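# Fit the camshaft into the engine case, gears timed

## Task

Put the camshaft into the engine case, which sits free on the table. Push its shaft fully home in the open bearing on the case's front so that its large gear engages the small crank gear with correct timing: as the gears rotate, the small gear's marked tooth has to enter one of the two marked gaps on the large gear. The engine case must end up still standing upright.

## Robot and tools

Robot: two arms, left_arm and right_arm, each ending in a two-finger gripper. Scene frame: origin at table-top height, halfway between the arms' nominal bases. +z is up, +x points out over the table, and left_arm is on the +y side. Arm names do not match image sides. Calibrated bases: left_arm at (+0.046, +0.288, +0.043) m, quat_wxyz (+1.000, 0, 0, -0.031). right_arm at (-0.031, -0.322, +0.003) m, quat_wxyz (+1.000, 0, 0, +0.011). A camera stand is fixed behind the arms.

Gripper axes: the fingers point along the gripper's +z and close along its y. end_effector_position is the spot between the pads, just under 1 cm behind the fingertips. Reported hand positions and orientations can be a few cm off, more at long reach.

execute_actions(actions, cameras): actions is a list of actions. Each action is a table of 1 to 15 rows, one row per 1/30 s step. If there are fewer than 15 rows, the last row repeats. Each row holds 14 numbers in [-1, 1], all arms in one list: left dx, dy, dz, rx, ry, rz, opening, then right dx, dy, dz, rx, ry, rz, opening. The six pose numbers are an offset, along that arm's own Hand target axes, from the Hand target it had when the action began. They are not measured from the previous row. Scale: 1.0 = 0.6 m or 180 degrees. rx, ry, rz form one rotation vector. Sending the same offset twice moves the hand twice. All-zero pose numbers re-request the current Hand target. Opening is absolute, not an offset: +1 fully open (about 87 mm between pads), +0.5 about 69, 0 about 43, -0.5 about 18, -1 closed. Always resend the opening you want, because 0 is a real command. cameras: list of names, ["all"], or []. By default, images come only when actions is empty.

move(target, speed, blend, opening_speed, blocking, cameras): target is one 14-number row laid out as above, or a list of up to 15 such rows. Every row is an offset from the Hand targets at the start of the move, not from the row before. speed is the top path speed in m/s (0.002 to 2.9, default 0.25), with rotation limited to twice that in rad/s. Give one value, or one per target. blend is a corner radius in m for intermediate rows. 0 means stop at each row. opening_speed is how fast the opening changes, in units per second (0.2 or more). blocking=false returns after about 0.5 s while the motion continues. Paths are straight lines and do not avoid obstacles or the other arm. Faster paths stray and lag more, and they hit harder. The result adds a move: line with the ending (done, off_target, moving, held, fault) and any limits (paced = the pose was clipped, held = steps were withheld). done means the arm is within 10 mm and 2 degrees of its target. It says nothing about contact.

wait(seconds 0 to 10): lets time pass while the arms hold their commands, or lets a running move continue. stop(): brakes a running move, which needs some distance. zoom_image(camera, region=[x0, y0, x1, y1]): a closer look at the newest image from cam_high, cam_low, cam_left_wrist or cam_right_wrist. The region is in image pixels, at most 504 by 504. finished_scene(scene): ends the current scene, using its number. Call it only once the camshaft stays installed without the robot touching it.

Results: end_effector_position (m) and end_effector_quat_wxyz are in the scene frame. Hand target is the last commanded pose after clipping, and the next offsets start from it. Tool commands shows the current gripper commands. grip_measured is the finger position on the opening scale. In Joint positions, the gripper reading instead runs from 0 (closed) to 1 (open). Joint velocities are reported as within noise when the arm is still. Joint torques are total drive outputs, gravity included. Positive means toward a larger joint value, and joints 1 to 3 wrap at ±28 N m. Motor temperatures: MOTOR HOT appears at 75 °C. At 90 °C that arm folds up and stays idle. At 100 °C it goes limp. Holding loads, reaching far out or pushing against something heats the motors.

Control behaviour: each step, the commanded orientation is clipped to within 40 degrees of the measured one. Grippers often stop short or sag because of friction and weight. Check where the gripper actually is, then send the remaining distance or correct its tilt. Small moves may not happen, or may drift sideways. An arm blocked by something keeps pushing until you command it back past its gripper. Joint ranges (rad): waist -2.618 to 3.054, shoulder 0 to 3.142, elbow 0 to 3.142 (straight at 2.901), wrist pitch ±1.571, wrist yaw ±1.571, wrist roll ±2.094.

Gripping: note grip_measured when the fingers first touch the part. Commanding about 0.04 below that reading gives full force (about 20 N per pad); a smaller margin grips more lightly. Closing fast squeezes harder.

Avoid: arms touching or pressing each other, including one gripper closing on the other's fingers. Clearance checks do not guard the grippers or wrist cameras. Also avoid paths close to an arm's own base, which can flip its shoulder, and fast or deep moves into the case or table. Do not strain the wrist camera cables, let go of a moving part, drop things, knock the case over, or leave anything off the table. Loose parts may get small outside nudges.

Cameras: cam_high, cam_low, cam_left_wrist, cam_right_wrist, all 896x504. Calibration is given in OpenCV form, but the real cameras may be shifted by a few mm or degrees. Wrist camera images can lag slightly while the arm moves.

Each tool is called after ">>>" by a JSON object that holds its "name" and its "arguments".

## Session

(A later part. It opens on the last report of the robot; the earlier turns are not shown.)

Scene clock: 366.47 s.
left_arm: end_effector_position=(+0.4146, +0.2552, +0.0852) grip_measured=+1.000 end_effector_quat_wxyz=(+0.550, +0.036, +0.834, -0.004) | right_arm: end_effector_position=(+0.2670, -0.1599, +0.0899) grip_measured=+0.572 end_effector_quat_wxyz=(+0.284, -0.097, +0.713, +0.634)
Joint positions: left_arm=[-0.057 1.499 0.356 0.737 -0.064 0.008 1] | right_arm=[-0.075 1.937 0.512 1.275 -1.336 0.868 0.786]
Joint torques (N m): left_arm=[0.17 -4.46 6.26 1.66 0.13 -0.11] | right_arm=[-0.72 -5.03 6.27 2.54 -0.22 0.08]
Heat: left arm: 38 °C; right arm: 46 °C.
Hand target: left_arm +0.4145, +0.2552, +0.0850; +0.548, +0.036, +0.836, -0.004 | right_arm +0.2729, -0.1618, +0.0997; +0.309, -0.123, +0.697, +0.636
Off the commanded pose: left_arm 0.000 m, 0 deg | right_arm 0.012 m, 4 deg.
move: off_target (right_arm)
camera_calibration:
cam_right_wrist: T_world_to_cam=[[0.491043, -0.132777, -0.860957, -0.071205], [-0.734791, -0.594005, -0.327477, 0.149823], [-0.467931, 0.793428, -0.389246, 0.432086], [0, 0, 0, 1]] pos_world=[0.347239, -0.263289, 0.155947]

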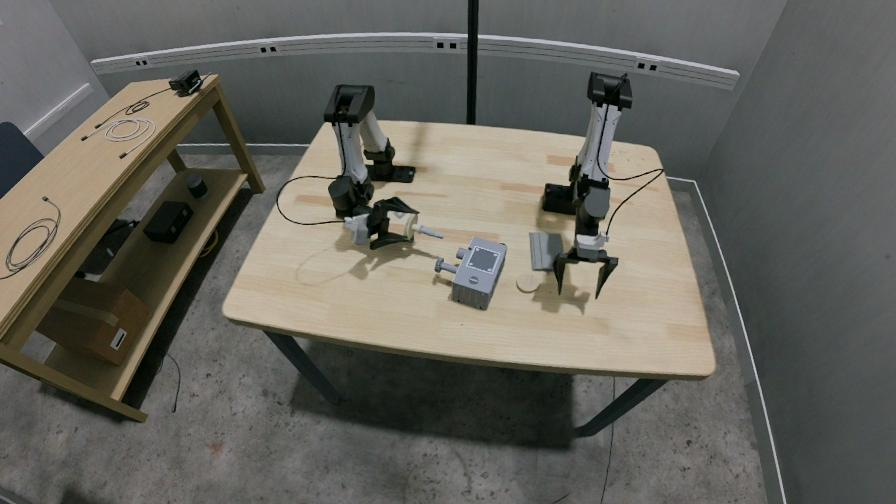

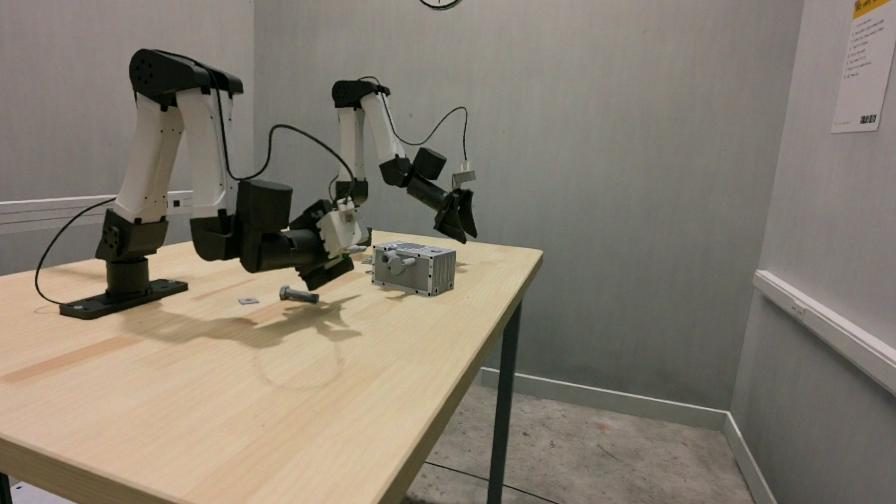

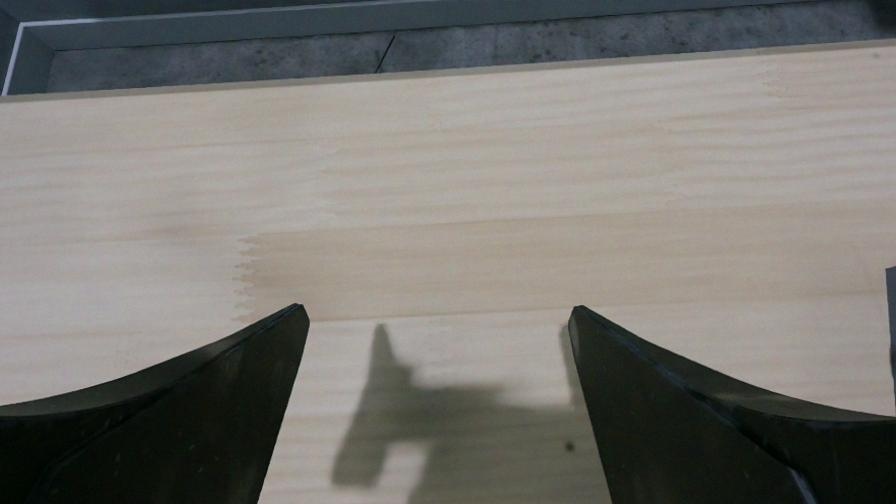

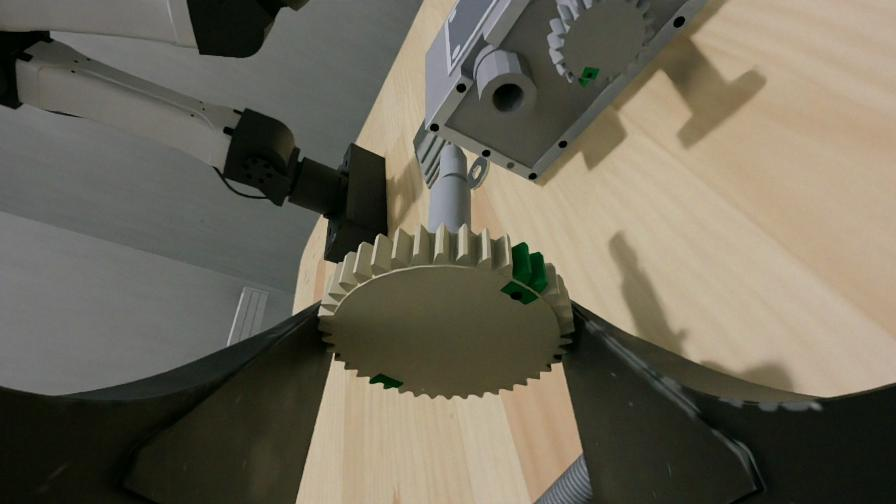

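>>> {"name": "zoom_image", "arguments": {"camera": "cam_right_wrist", "region": [410, 0, 730, 190]}}

>>> {"name": "zoom_image", "arguments": {"camera": "cam_right_wrist", "region": [310, 130, 590, 410]}}

>>> {"name": "zoom_image", "arguments": {"camera": "cam_high", "region": [380, 195, 520, 315]}}

Scaled by 1.575 from the camera's 896x504 image, which has a finer 1280x720 frame.

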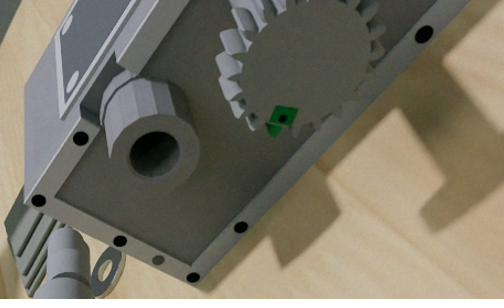

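Scaled by 1.800 from the camera's 896x504 image, which has a finer 1280x720 frame.

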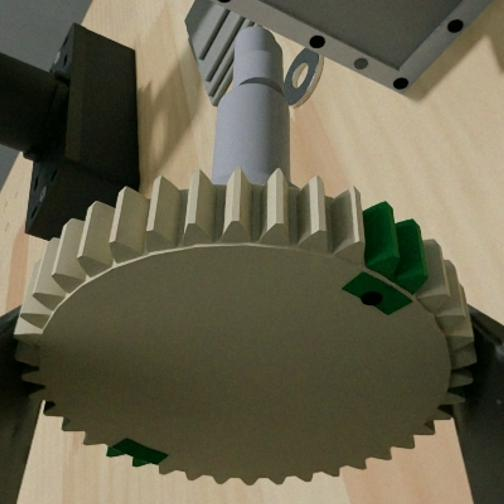

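Scaled by 3.600 from the camera's 896x504 image, which has a finer 1280x720 frame.

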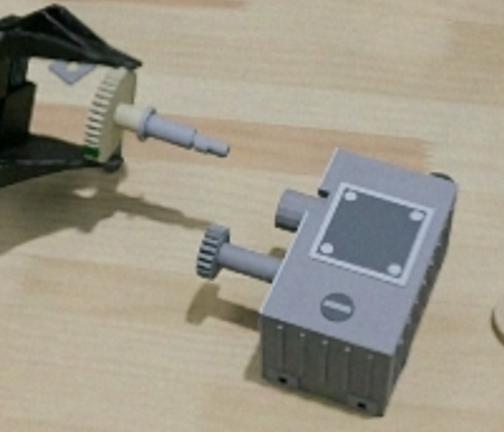

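>>> {"name": "move", "arguments": {"target": [0,0,0,0,0,0,1,0.0175,-0.0507,0.0467,-0.0135,0.0006,0.0335,0.42], "speed": 0.08, "cameras": ["cam_right_wrist","cam_high","cam_low"]}}

>>> {"name": "zoom_image", "arguments": {"camera": "cam_right_wrist", "region": [360, 0, 680, 220]}}

>>> {"name": "zoom_image", "arguments": {"camera": "cam_high", "region": [395, 215, 515, 315]}}

>>> {"name": "zoom_image", "arguments": {"camera": "cam_low", "region": [270, 215, 470, 315]}}

Scene clock: 466.03 s.
left_arm: end_effector_position=(+0.4146, +0.2552, +0.0852) grip_measured=+1.000 end_effector_quat_wxyz=(+0.550, +0.036, +0.834, -0.004) | right_arm: end_effector_position=(+0.2796, -0.1397, +0.0567) grip_measured=+0.572 end_effector_quat_wxyz=(+0.223, -0.060, +0.715, +0.660)
Joint positions: left_arm=[-0.057 1.499 0.356 0.737 -0.064 0.008 1] | right_arm=[-0.009 2.185 0.614 1.456 -1.315 1.048 0.786]
Joint torques (N m): left_arm=[0.21 -4.52 6.02 1.63 0.14 -0.08] | right_arm=[0.29 -6.08 5.46 3.05 0.12 0.07]
Motor temperatures (°C): left_arm=[22 32 32 38 23 22 23] | right_arm=[23 28 39 46 23 24 25]
Heat: left arm: 38 °C; right arm: 46 °C.
Hand target: left_arm +0.4145, +0.2552, +0.0850; +0.548, +0.036, +0.836, -0.004 | right_arm +0.2896, -0.1375, +0.0690; +0.272, -0.093, +0.689, +0.666
Off the commanded pose: left_arm 0.000 m, 0 deg | right_arm 0.016 m, 7 deg.
joint sent to its limit (right arm) — joint 4 (wrist pitch), upper limit. The joint targets still meet the commanded pose.
move: off_target (right_arm)
camera_calibration:
cam_right_wrist: T_world_to_cam=[[0.370047, -0.0767321, -0.925839, -0.057939], [-0.751476, -0.610665, -0.249745, 0.158212], [-0.546213, 0.788163, -0.283637, 0.424198], [0, 0, 0, 1]] pos_world=[0.372035, -0.242168, 0.106189]
Images, in order (width x height): cam_high 896x504, cam_low 896x504, cam_right_wrist 896x504.

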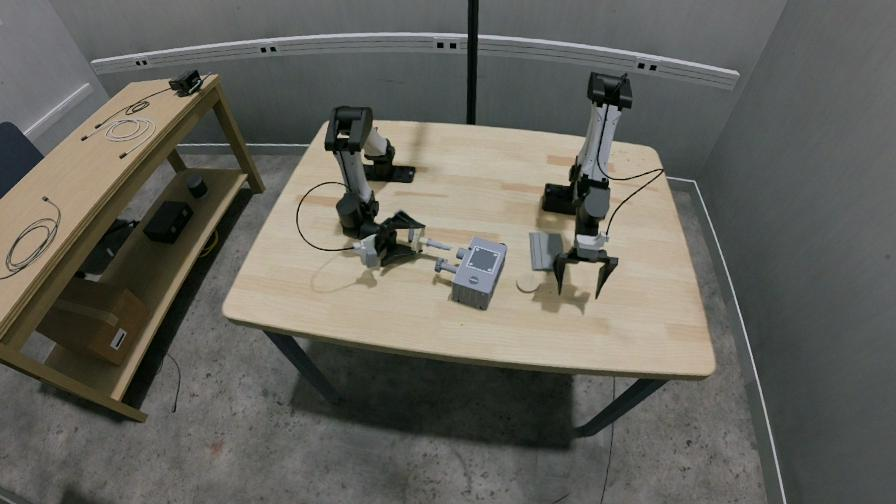

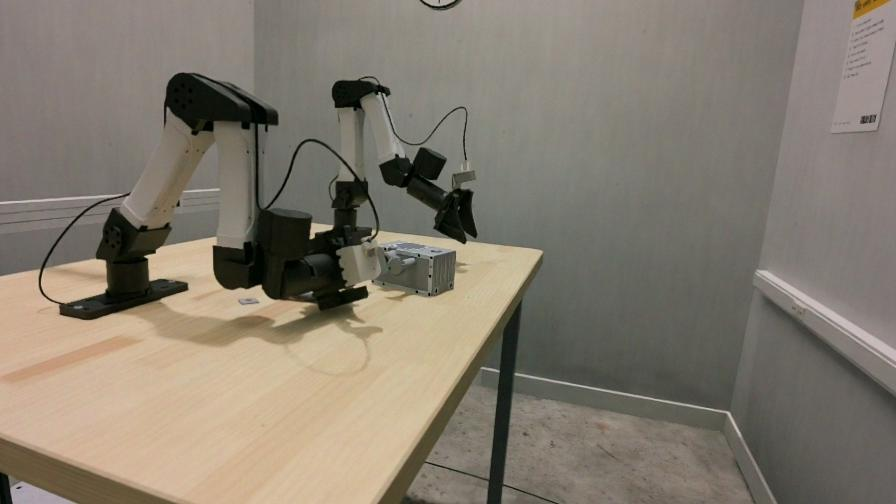

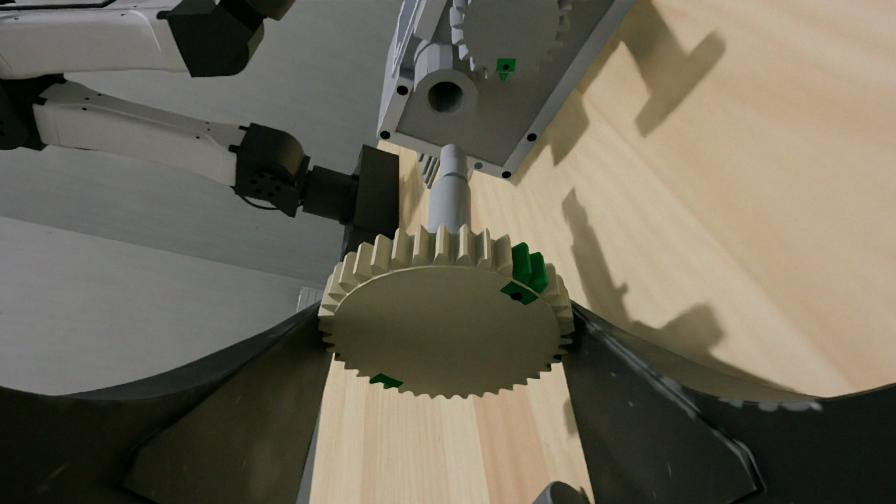

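Scaled by 1.575 from the camera's 896x504 image, which has a finer 1280x720 frame.

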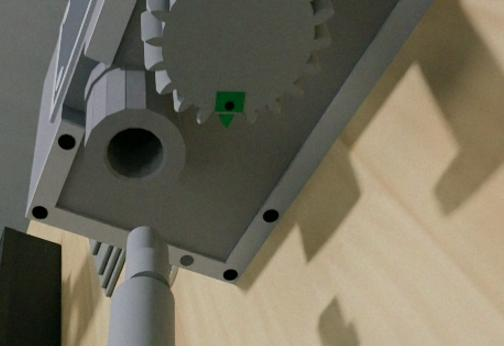

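Scaled by 4.200 from the camera's 896x504 image, which has a finer 1280x720 frame.

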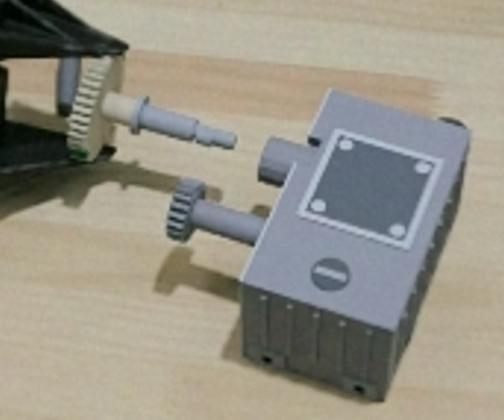

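Scaled by 2.520 from the camera's 896x504 image, which has a finer 1280x720 frame.

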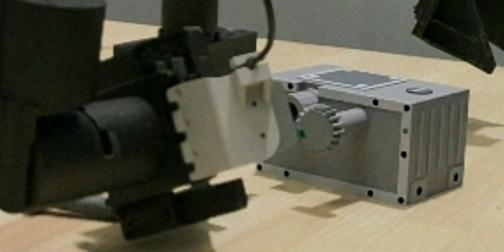

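>>> {"name": "move", "arguments": {"target": [0,0,0,0,0,0,1,-0.0153,0.003,0.017,-0.0019,-0.0056,-0.0167,0.42], "speed": 0.06, "cameras": ["cam_right_wrist","cam_high"]}}

>>> {"name": "zoom_image", "arguments": {"camera": "cam_right_wrist", "region": [360, 0, 600, 170]}}

>>> {"name": "zoom_image", "arguments": {"camera": "cam_high", "region": [405, 220, 485, 290]}}

Scene clock: 531.10 s.
left_arm: end_effector_position=(+0.4146, +0.2552, +0.0852) grip_measured=+1.000 end_effector_quat_wxyz=(+0.550, +0.036, +0.834, -0.004) | right_arm: end_effector_position=(+0.2879, -0.1321, +0.0594) grip_measured=+0.572 end_effector_quat_wxyz=(+0.236, -0.065, +0.713, +0.657)
Joint positions: left_arm=[-0.057 1.499 0.356 0.737 -0.064 0.008 1] | right_arm=[0.015 2.185 0.637 1.456 -1.279 1.047 0.786]
Joint torques (N m): left_arm=[0.12 -4.66 6.26 1.67 0.13 -0.12] | right_arm=[0.35 -7.01 5.7 3.08 0.13 -0.12]
Motor temperatures (°C): left_arm=[22 32 32 38 22 22 23] | right_arm=[23 30 38 51 23 24 25]
Heat: left arm: 38 °C; right arm: 51 °C.
Hand target: left_arm +0.4145, +0.2552, +0.0850; +0.548, +0.036, +0.836, -0.004 | right_arm +0.2988, -0.1296, +0.0754; +0.295, -0.106, +0.682, +0.661
Off the commanded pose: left_arm 0.000 m, 0 deg | right_arm 0.020 m, 9 deg.
joint sent to its limit (right arm) — joint 4 (wrist pitch), upper limit. The joint targets still meet the commanded pose.
move: off_target (right_arm)
camera_calibration:
cam_right_wrist: T_world_to_cam=[[0.39127, -0.0842402, -0.916412, -0.0656177], [-0.752329, -0.602786, -0.265803, 0.171877], [-0.530009, 0.793444, -0.299229, 0.420498], [0, 0, 0, 1]] pos_world=[0.37785, -0.235565, 0.111378]
Images, in order (width x height): cam_high 896x504, cam_right_wrist 896x504.

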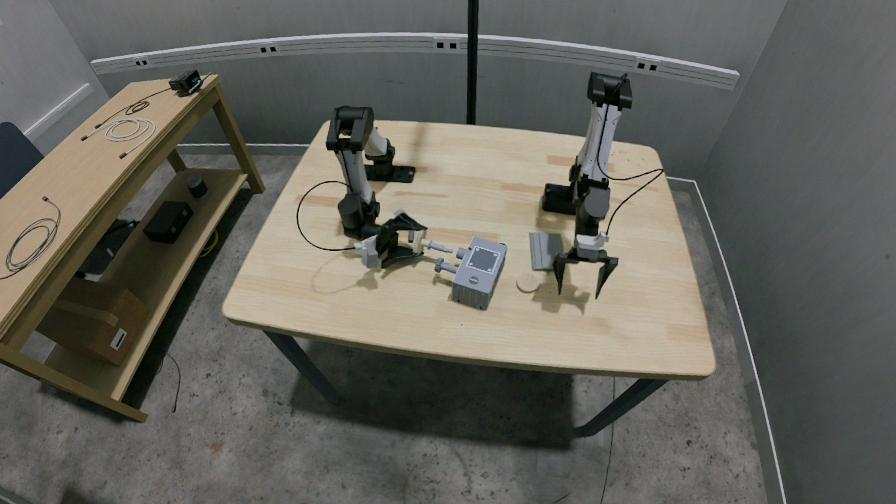

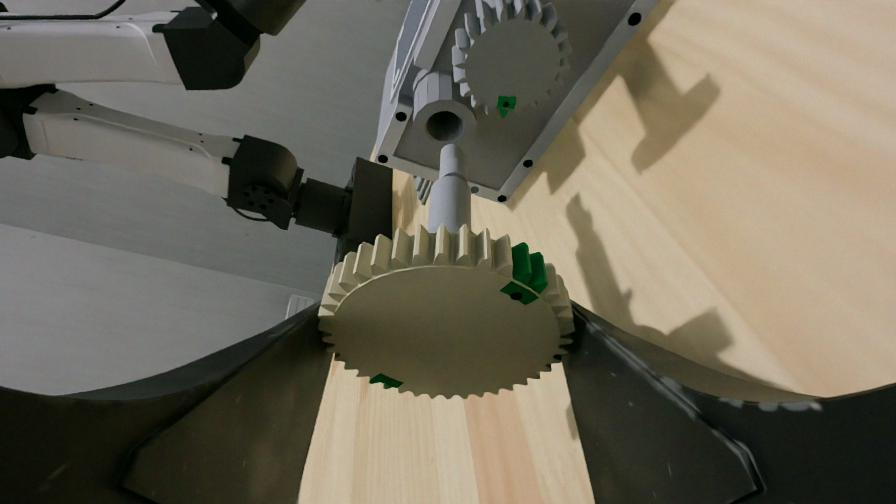

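Scaled by 2.100 from the camera's 896x504 image, which has a finer 1280x720 frame.

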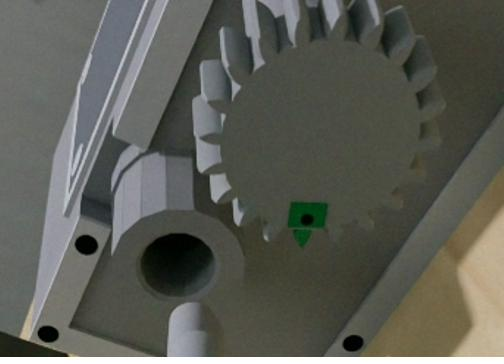

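Scaled by 6.300 from the camera's 896x504 image, which has a finer 1280x720 frame.

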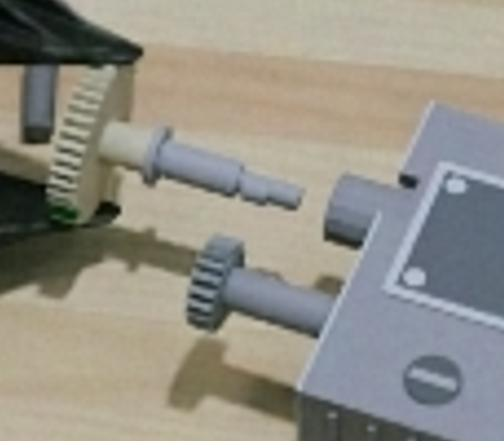

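>>> {"name": "move", "arguments": {"target": [0,0,0,0,0,0,1,-0.0065,0.0045,0.008,-0.0033,-0.0017,0,0.42], "speed": 0.05, "cameras": ["cam_right_wrist","cam_high"]}}

>>> {"name": "zoom_image", "arguments": {"camera": "cam_right_wrist", "region": [360, 0, 600, 170]}}

>>> {"name": "zoom_image", "arguments": {"camera": "cam_high", "region": [405, 220, 485, 290]}}

Scene clock: 568.67 s.
left_arm: end_effector_position=(+0.4146, +0.2552, +0.0852) grip_measured=+1.000 end_effector_quat_wxyz=(+0.550, +0.036, +0.834, -0.004) | right_arm: end_effector_position=(+0.2912, -0.1285, +0.0613) grip_measured=+0.572 end_effector_quat_wxyz=(+0.240, -0.070, +0.712, +0.656)
Joint positions: left_arm=[-0.057 1.499 0.356 0.737 -0.064 0.008 1] | right_arm=[0.026 2.185 0.651 1.456 -1.27 1.046 0.786]
Joint torques (N m): left_arm=[0.12 -4.59 6.09 1.62 0.15 -0.1] | right_arm=[0.36 -7.43 5.79 3.08 0.15 0.09]
Heat: left arm: 38 °C; right arm: 52 °C.
Hand target: left_arm +0.4145, +0.2552, +0.0850; +0.548, +0.036, +0.836, -0.004 | right_arm +0.3018, -0.1256, +0.0801; +0.296, -0.106, +0.677, +0.665
Off the commanded pose: left_arm 0.000 m, 0 deg | right_arm 0.022 m, 9 deg.
joint sent to its limit (right arm) — joint 4 (wrist pitch), upper limit. The joint targets still meet the commanded pose.
move: off_target (right_arm)
camera_calibration:
cam_right_wrist: T_world_to_cam=[[0.404626, -0.0840844, -0.910608, -0.0690141], [-0.747406, -0.60418, -0.276318, 0.176018], [-0.526937, 0.792399, -0.307312, 0.419371], [0, 0, 0, 1]] pos_world=[0.380464, -0.231766, 0.11467]
Images, in order (width x height): cam_high 896x504, cam_right_wrist 896x504.

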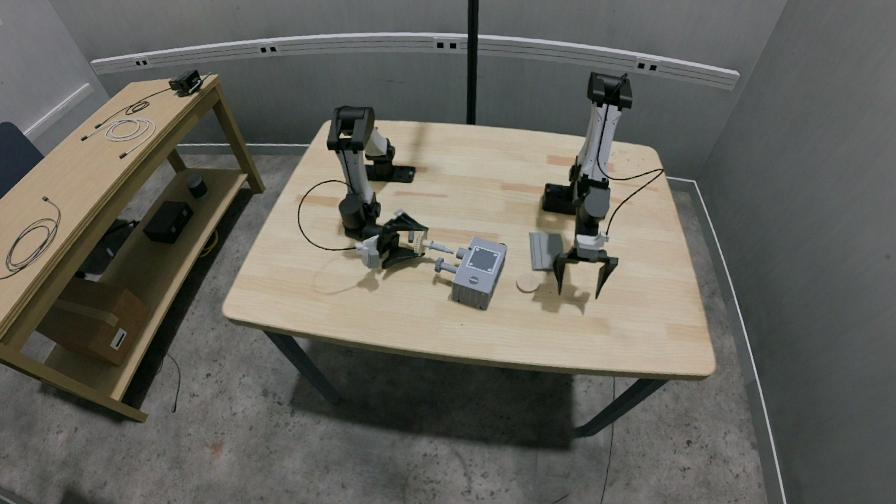

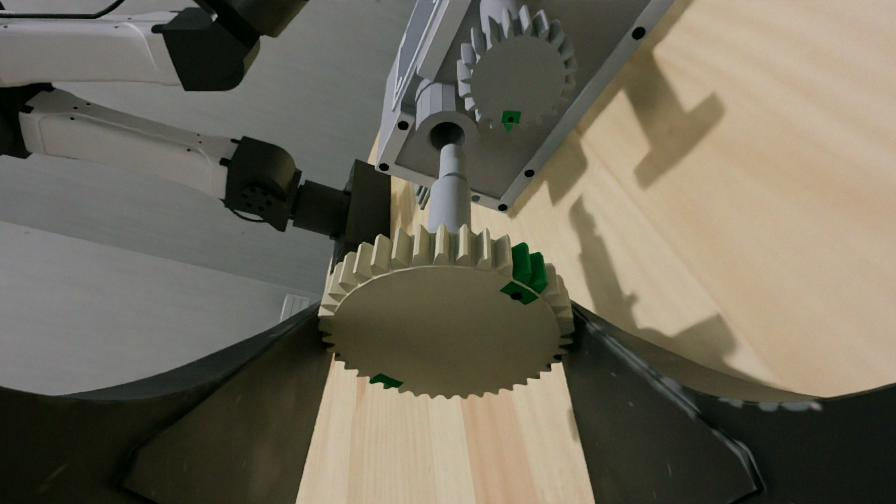

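Scaled by 2.100 from the camera's 896x504 image, which has a finer 1280x720 frame.

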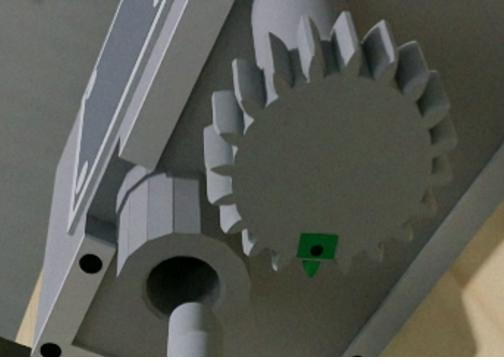

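Scaled by 6.300 from the camera's 896x504 image, which has a finer 1280x720 frame.

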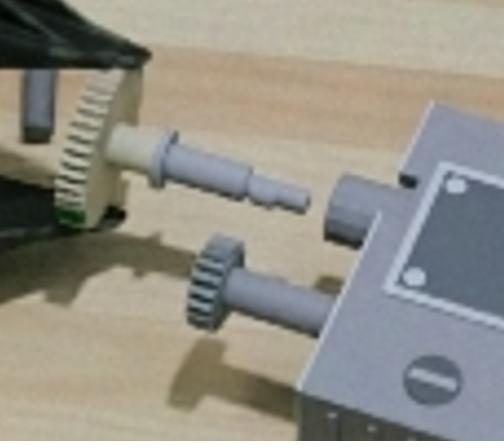

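>>> {"name": "move", "arguments": {"target": [0,0,0,0,0,0,1,-0.0062,0.008,0.0167,-0.003,-0.001,0,0.42], "speed": 0.05, "cameras": ["cam_right_wrist","cam_high"]}}

>>> {"name": "zoom_image", "arguments": {"camera": "cam_right_wrist", "region": [360, 30, 600, 200]}}

>>> {"name": "zoom_image", "arguments": {"camera": "cam_high", "region": [405, 220, 485, 290]}}

Scene clock: 594.37 s.
left_arm: end_effector_position=(+0.4146, +0.2552, +0.0852) grip_measured=+1.000 end_effector_quat_wxyz=(+0.550, +0.036, +0.834, -0.004) | right_arm: end_effector_position=(+0.2938, -0.1195, +0.0642) grip_measured=+0.572 end_effector_quat_wxyz=(+0.238, -0.068, +0.711, +0.658)
Joint positions: left_arm=[-0.057 1.499 0.356 0.737 -0.064 0.008 1] | right_arm=[0.054 2.185 0.665 1.456 -1.245 1.068 0.786]
Joint torques (N m): left_arm=[0.18 -4.59 6.37 1.65 0.14 -0.07] | right_arm=[0.32 -8.16 5.97 3.1 0.17 0.06]
Heat: left arm: 38 °C; right arm: 54 °C.
Hand target: left_arm +0.4145, +0.2552, +0.0850; +0.548, +0.036, +0.836, -0.004 | right_arm +0.3049, -0.1165, +0.0867; +0.297, -0.107, +0.674, +0.668
Off the commanded pose: left_arm 0.000 m, 0 deg | right_arm 0.025 m, 9 deg.
joint sent to its limit (right arm) — joint 4 (wrist pitch), upper limit. The joint targets still meet the commanded pose.
move: off_target (right_arm)
camera_calibration:
cam_right_wrist: T_world_to_cam=[[0.399252, -0.0790484, -0.913427, -0.0643075], [-0.747744, -0.604584, -0.274512, 0.1842], [-0.530544, 0.792609, -0.300489, 0.415141], [0, 0, 0, 1]] pos_world=[0.38366, -0.222763, 0.11657]
Images, in order (width x height): cam_high 896x504, cam_right_wrist 896x504.

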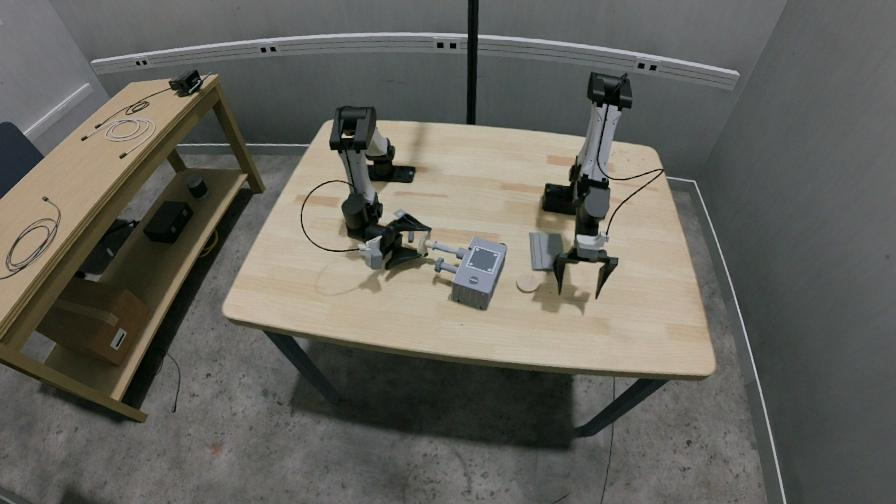

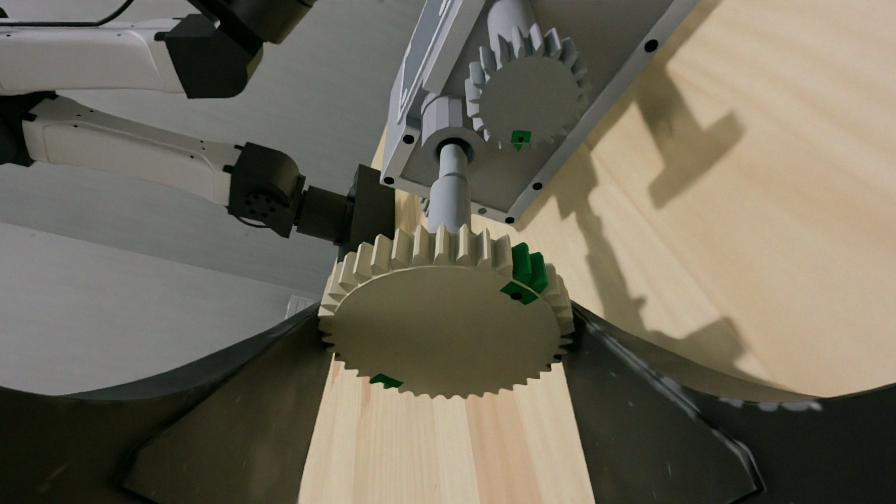

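Scaled by 2.100 from the camera's 896x504 image, which has a finer 1280x720 frame.

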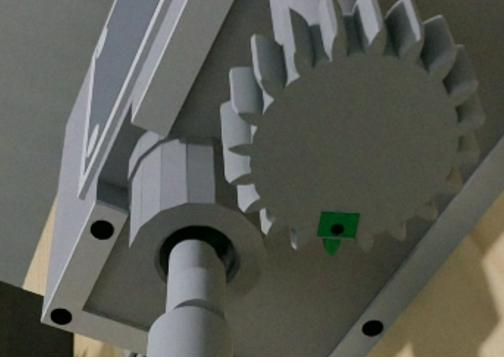

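Scaled by 6.300 from the camera's 896x504 image, which has a finer 1280x720 frame.

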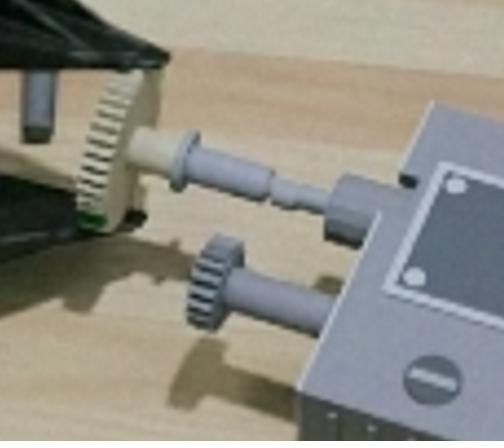

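>>> {"name": "move", "arguments": {"target": [0,0,0,0,0,0,1,0.001,0.0,0.02,0,0,0,0.42], "speed": 0.04, "cameras": ["cam_right_wrist","cam_high"]}}

>>> {"name": "zoom_image", "arguments": {"camera": "cam_right_wrist", "region": [360, 50, 600, 220]}}

>>> {"name": "zoom_image", "arguments": {"camera": "cam_high", "region": [405, 220, 485, 290]}}

Scene clock: 609.60 s.
left_arm: end_effector_position=(+0.4146, +0.2552, +0.0852) grip_measured=+1.000 end_effector_quat_wxyz=(+0.550, +0.036, +0.834, -0.004) | right_arm: end_effector_position=(+0.2958, -0.1084, +0.0660) grip_measured=+0.572 end_effector_quat_wxyz=(+0.241, -0.071, +0.710, +0.658)
Joint positions: left_arm=[-0.057 1.499 0.356 0.737 -0.064 0.008 1] | right_arm=[0.088 2.185 0.677 1.456 -1.211 1.071 0.786]
Joint torques (N m): left_arm=[0.18 -4.52 6.22 1.64 0.13 -0.09] | right_arm=[0.39 -7.49 6.43 3.12 0.2 0.11]
Heat: left arm: 38 °C; right arm: 54 °C.
Hand target: left_arm +0.4145, +0.2552, +0.0850; +0.548, +0.036, +0.836, -0.004 | right_arm +0.3074, -0.1047, +0.0872; +0.297, -0.107, +0.674, +0.668
Off the commanded pose: left_arm 0.000 m, 0 deg | right_arm 0.024 m, 9 deg.
joint sent to its limit (right arm) — joint 4 (wrist pitch), upper limit. The joint targets still meet the commanded pose.
move: off_target (right_arm)
camera_calibration:
cam_right_wrist: T_world_to_cam=[[0.407109, -0.0790791, -0.90995, -0.0651494], [-0.745365, -0.604571, -0.280934, 0.192678], [-0.527913, 0.792616, -0.305069, 0.407509], [0, 0, 0, 1]] pos_world=[0.385268, -0.211663, 0.119166]
Images, in order (width x height): cam_high 896x504, cam_right_wrist 896x504.

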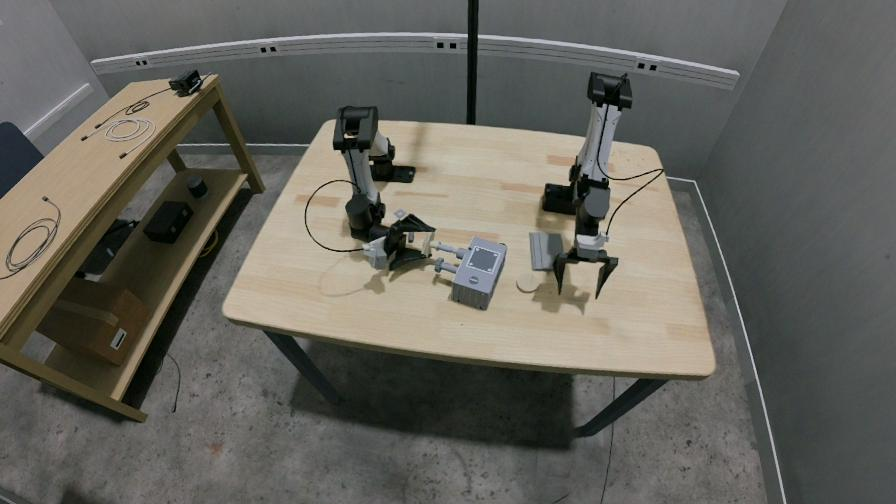

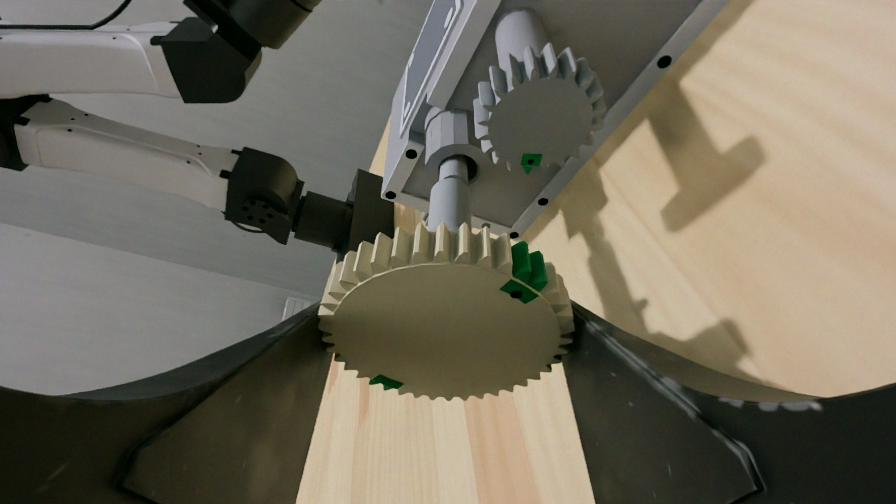

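Scaled by 2.100 from the camera's 896x504 image, which has a finer 1280x720 frame.

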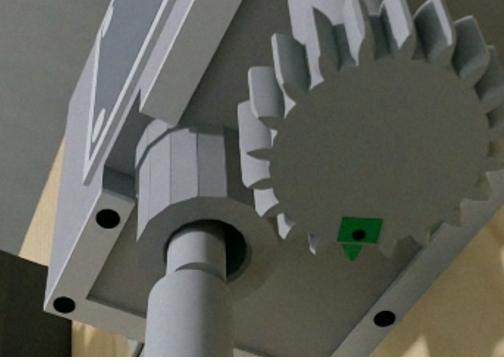

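Scaled by 6.300 from the camera's 896x504 image, which has a finer 1280x720 frame.

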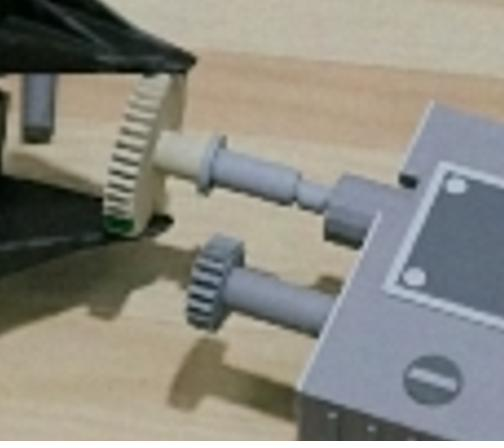

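>>> {"name": "move", "arguments": {"target": [0,0,0,0,0,0,1,-0.0034,-0.0045,0.002,0,0,0,0.42], "speed": 0.04, "cameras": ["cam_right_wrist","cam_high"]}}

>>> {"name": "zoom_image", "arguments": {"camera": "cam_right_wrist", "region": [360, 50, 600, 220]}}

>>> {"name": "zoom_image", "arguments": {"camera": "cam_high", "region": [405, 220, 485, 290]}}

Scene clock: 629.73 s.
left_arm: end_effector_position=(+0.4146, +0.2552, +0.0852) grip_measured=+1.000 end_effector_quat_wxyz=(+0.550, +0.036, +0.834, -0.004) | right_arm: end_effector_position=(+0.2997, -0.1081, +0.0674) grip_measured=+0.572 end_effector_quat_wxyz=(+0.245, -0.073, +0.709, +0.658)
Joint positions: left_arm=[-0.057 1.499 0.356 0.737 -0.064 0.008 1] | right_arm=[0.088 2.188 0.691 1.456 -1.208 1.071 0.786]
Joint torques (N m): left_arm=[0.18 -4.41 6.2 1.65 0.09 -0.07] | right_arm=[0.39 -6.78 6.71 3.12 0.18 0.13]
Motor temperatures (°C): left_arm=[22 32 33 38 22 22 22] | right_arm=[23 34 39 55 23 24 25]
Heat: left arm: 38 °C; right arm: 55 °C.
Hand target: left_arm +0.4145, +0.2552, +0.0850; +0.548, +0.036, +0.836, -0.004 | right_arm +0.3108, -0.1043, +0.0860; +0.297, -0.106, +0.674, +0.668
Off the commanded pose: left_arm 0.000 m, 0 deg | right_arm 0.022 m, 8 deg.
joint sent to its limit (right arm) — joint 4 (wrist pitch), upper limit. The joint targets still meet the commanded pose.
move: off_target (right_arm)
camera_calibration:
cam_right_wrist: T_world_to_cam=[[0.416188, -0.0793143, -0.905813, -0.068545], [-0.744078, -0.602284, -0.28914, 0.196489], [-0.522623, 0.794332, -0.309679, 0.408602], [0, 0, 0, 1]] pos_world=[0.388276, -0.211661, 0.12126]
Images, in order (width x height): cam_high 896x504, cam_right_wrist 896x504.

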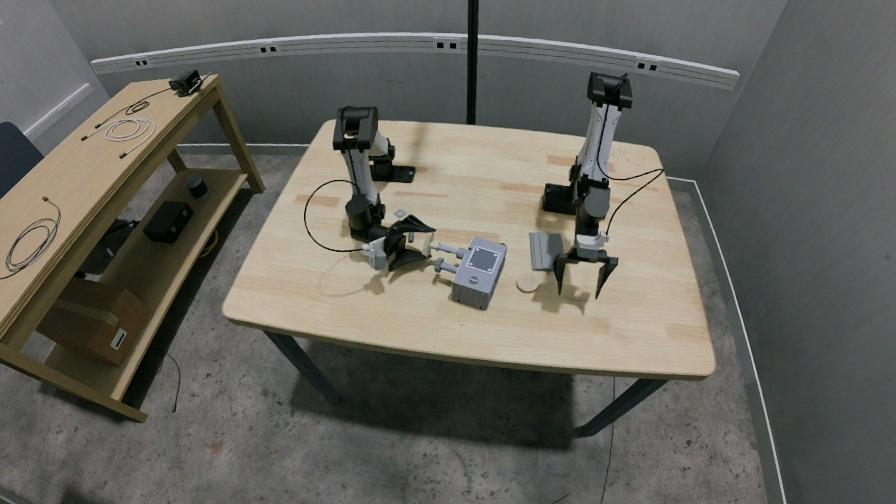

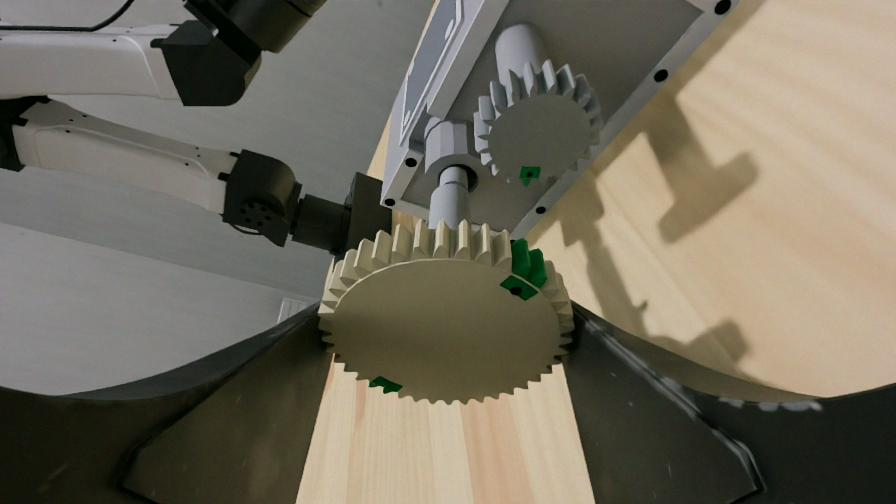

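Scaled by 2.100 from the camera's 896x504 image, which has a finer 1280x720 frame.

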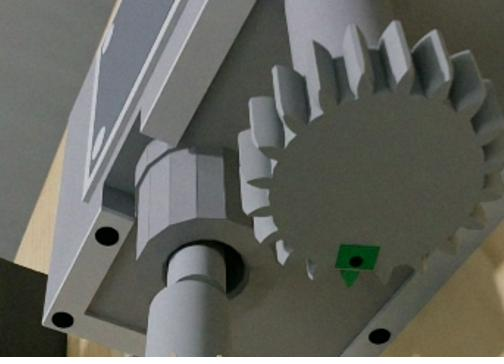

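Scaled by 6.300 from the camera's 896x504 image, which has a finer 1280x720 frame.

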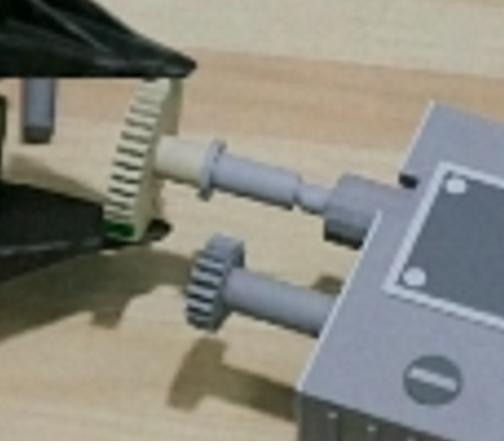

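>>> {"name": "move", "arguments": {"target": [0,0,0,0,0,0,1,0.0044,-0.009,0,0,0,0,0.42], "speed": 0.04, "cameras": ["cam_right_wrist","cam_high"]}}

>>> {"name": "zoom_image", "arguments": {"camera": "cam_right_wrist", "region": [360, 50, 600, 220]}}

>>> {"name": "zoom_image", "arguments": {"camera": "cam_high", "region": [405, 220, 485, 290]}}

Scene clock: 640.27 s.
left_arm: end_effector_position=(+0.4146, +0.2552, +0.0852) grip_measured=+1.000 end_effector_quat_wxyz=(+0.550, +0.036, +0.834, -0.004) | right_arm: end_effector_position=(+0.3016, -0.1079, +0.0641) grip_measured=+0.572 end_effector_quat_wxyz=(+0.243, -0.072, +0.709, +0.658)
Joint positions: left_arm=[-0.057 1.499 0.356 0.737 -0.064 0.008 1] | right_arm=[0.088 2.204 0.701 1.456 -1.208 1.071 0.786]
Joint torques (N m): left_arm=[0.09 -4.64 6.3 1.65 0.12 -0.04] | right_arm=[0.44 -6.53 6.28 3.12 0.17 0]
Motor temperatures (°C): left_arm=[22 32 33 38 22 22 22] | right_arm=[23 34 39 56 23 24 25]
Heat: left arm: 38 °C; right arm: 56 °C.
Hand target: left_arm +0.4145, +0.2552, +0.0850; +0.548, +0.036, +0.836, -0.004 | right_arm +0.3116, -0.1041, +0.0801; +0.297, -0.107, +0.674, +0.668
Off the commanded pose: left_arm 0.000 m, 0 deg | right_arm 0.019 m, 8 deg.
joint sent to its limit (right arm) — joint 4 (wrist pitch), upper limit. The joint targets still meet the commanded pose.
move: off_target (right_arm)
camera_calibration:
cam_right_wrist: T_world_to_cam=[[0.411709, -0.0797415, -0.90782, -0.0707984], [-0.745473, -0.602454, -0.285164, 0.197304], [-0.524181, 0.79416, -0.307481, 0.408711], [0, 0, 0, 1]] pos_world=[0.390471, -0.211361, 0.117663]
Images, in order (width x height): cam_high 896x504, cam_right_wrist 896x504.

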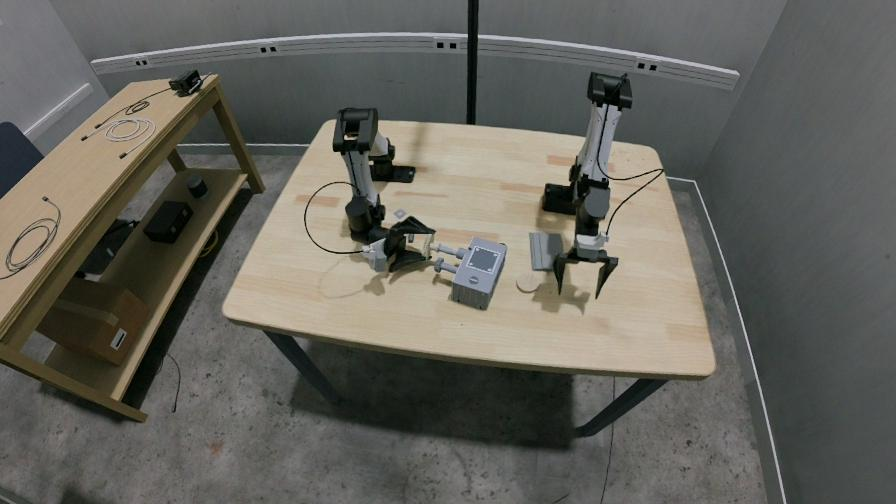

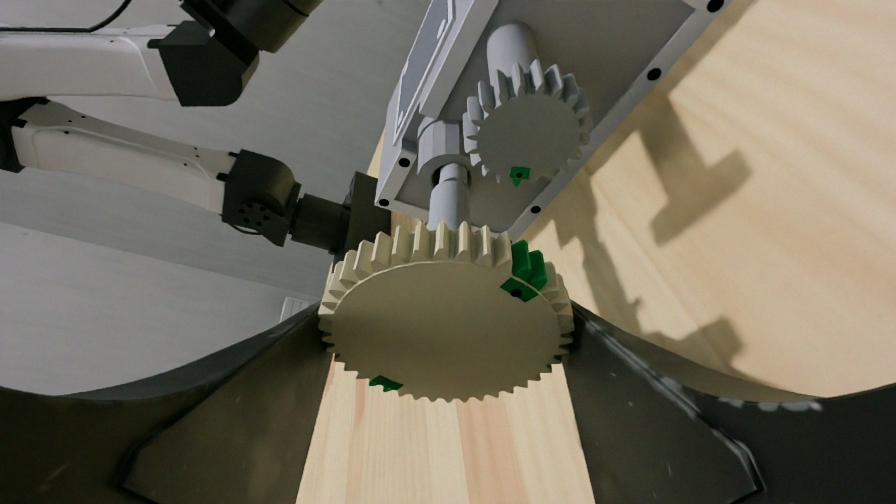

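Scaled by 2.100 from the camera's 896x504 image, which has a finer 1280x720 frame.

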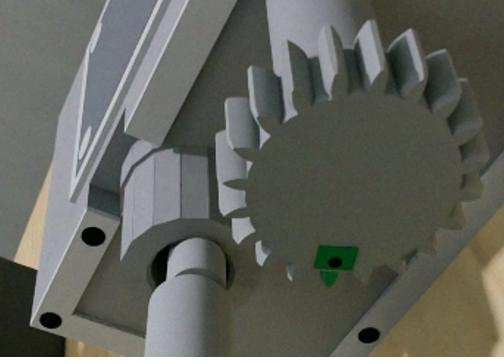

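Scaled by 6.300 from the camera's 896x504 image, which has a finer 1280x720 frame.

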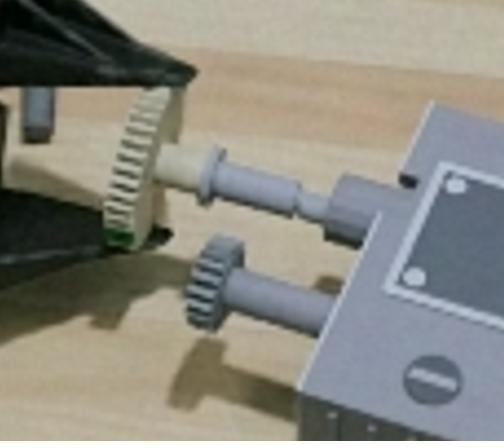

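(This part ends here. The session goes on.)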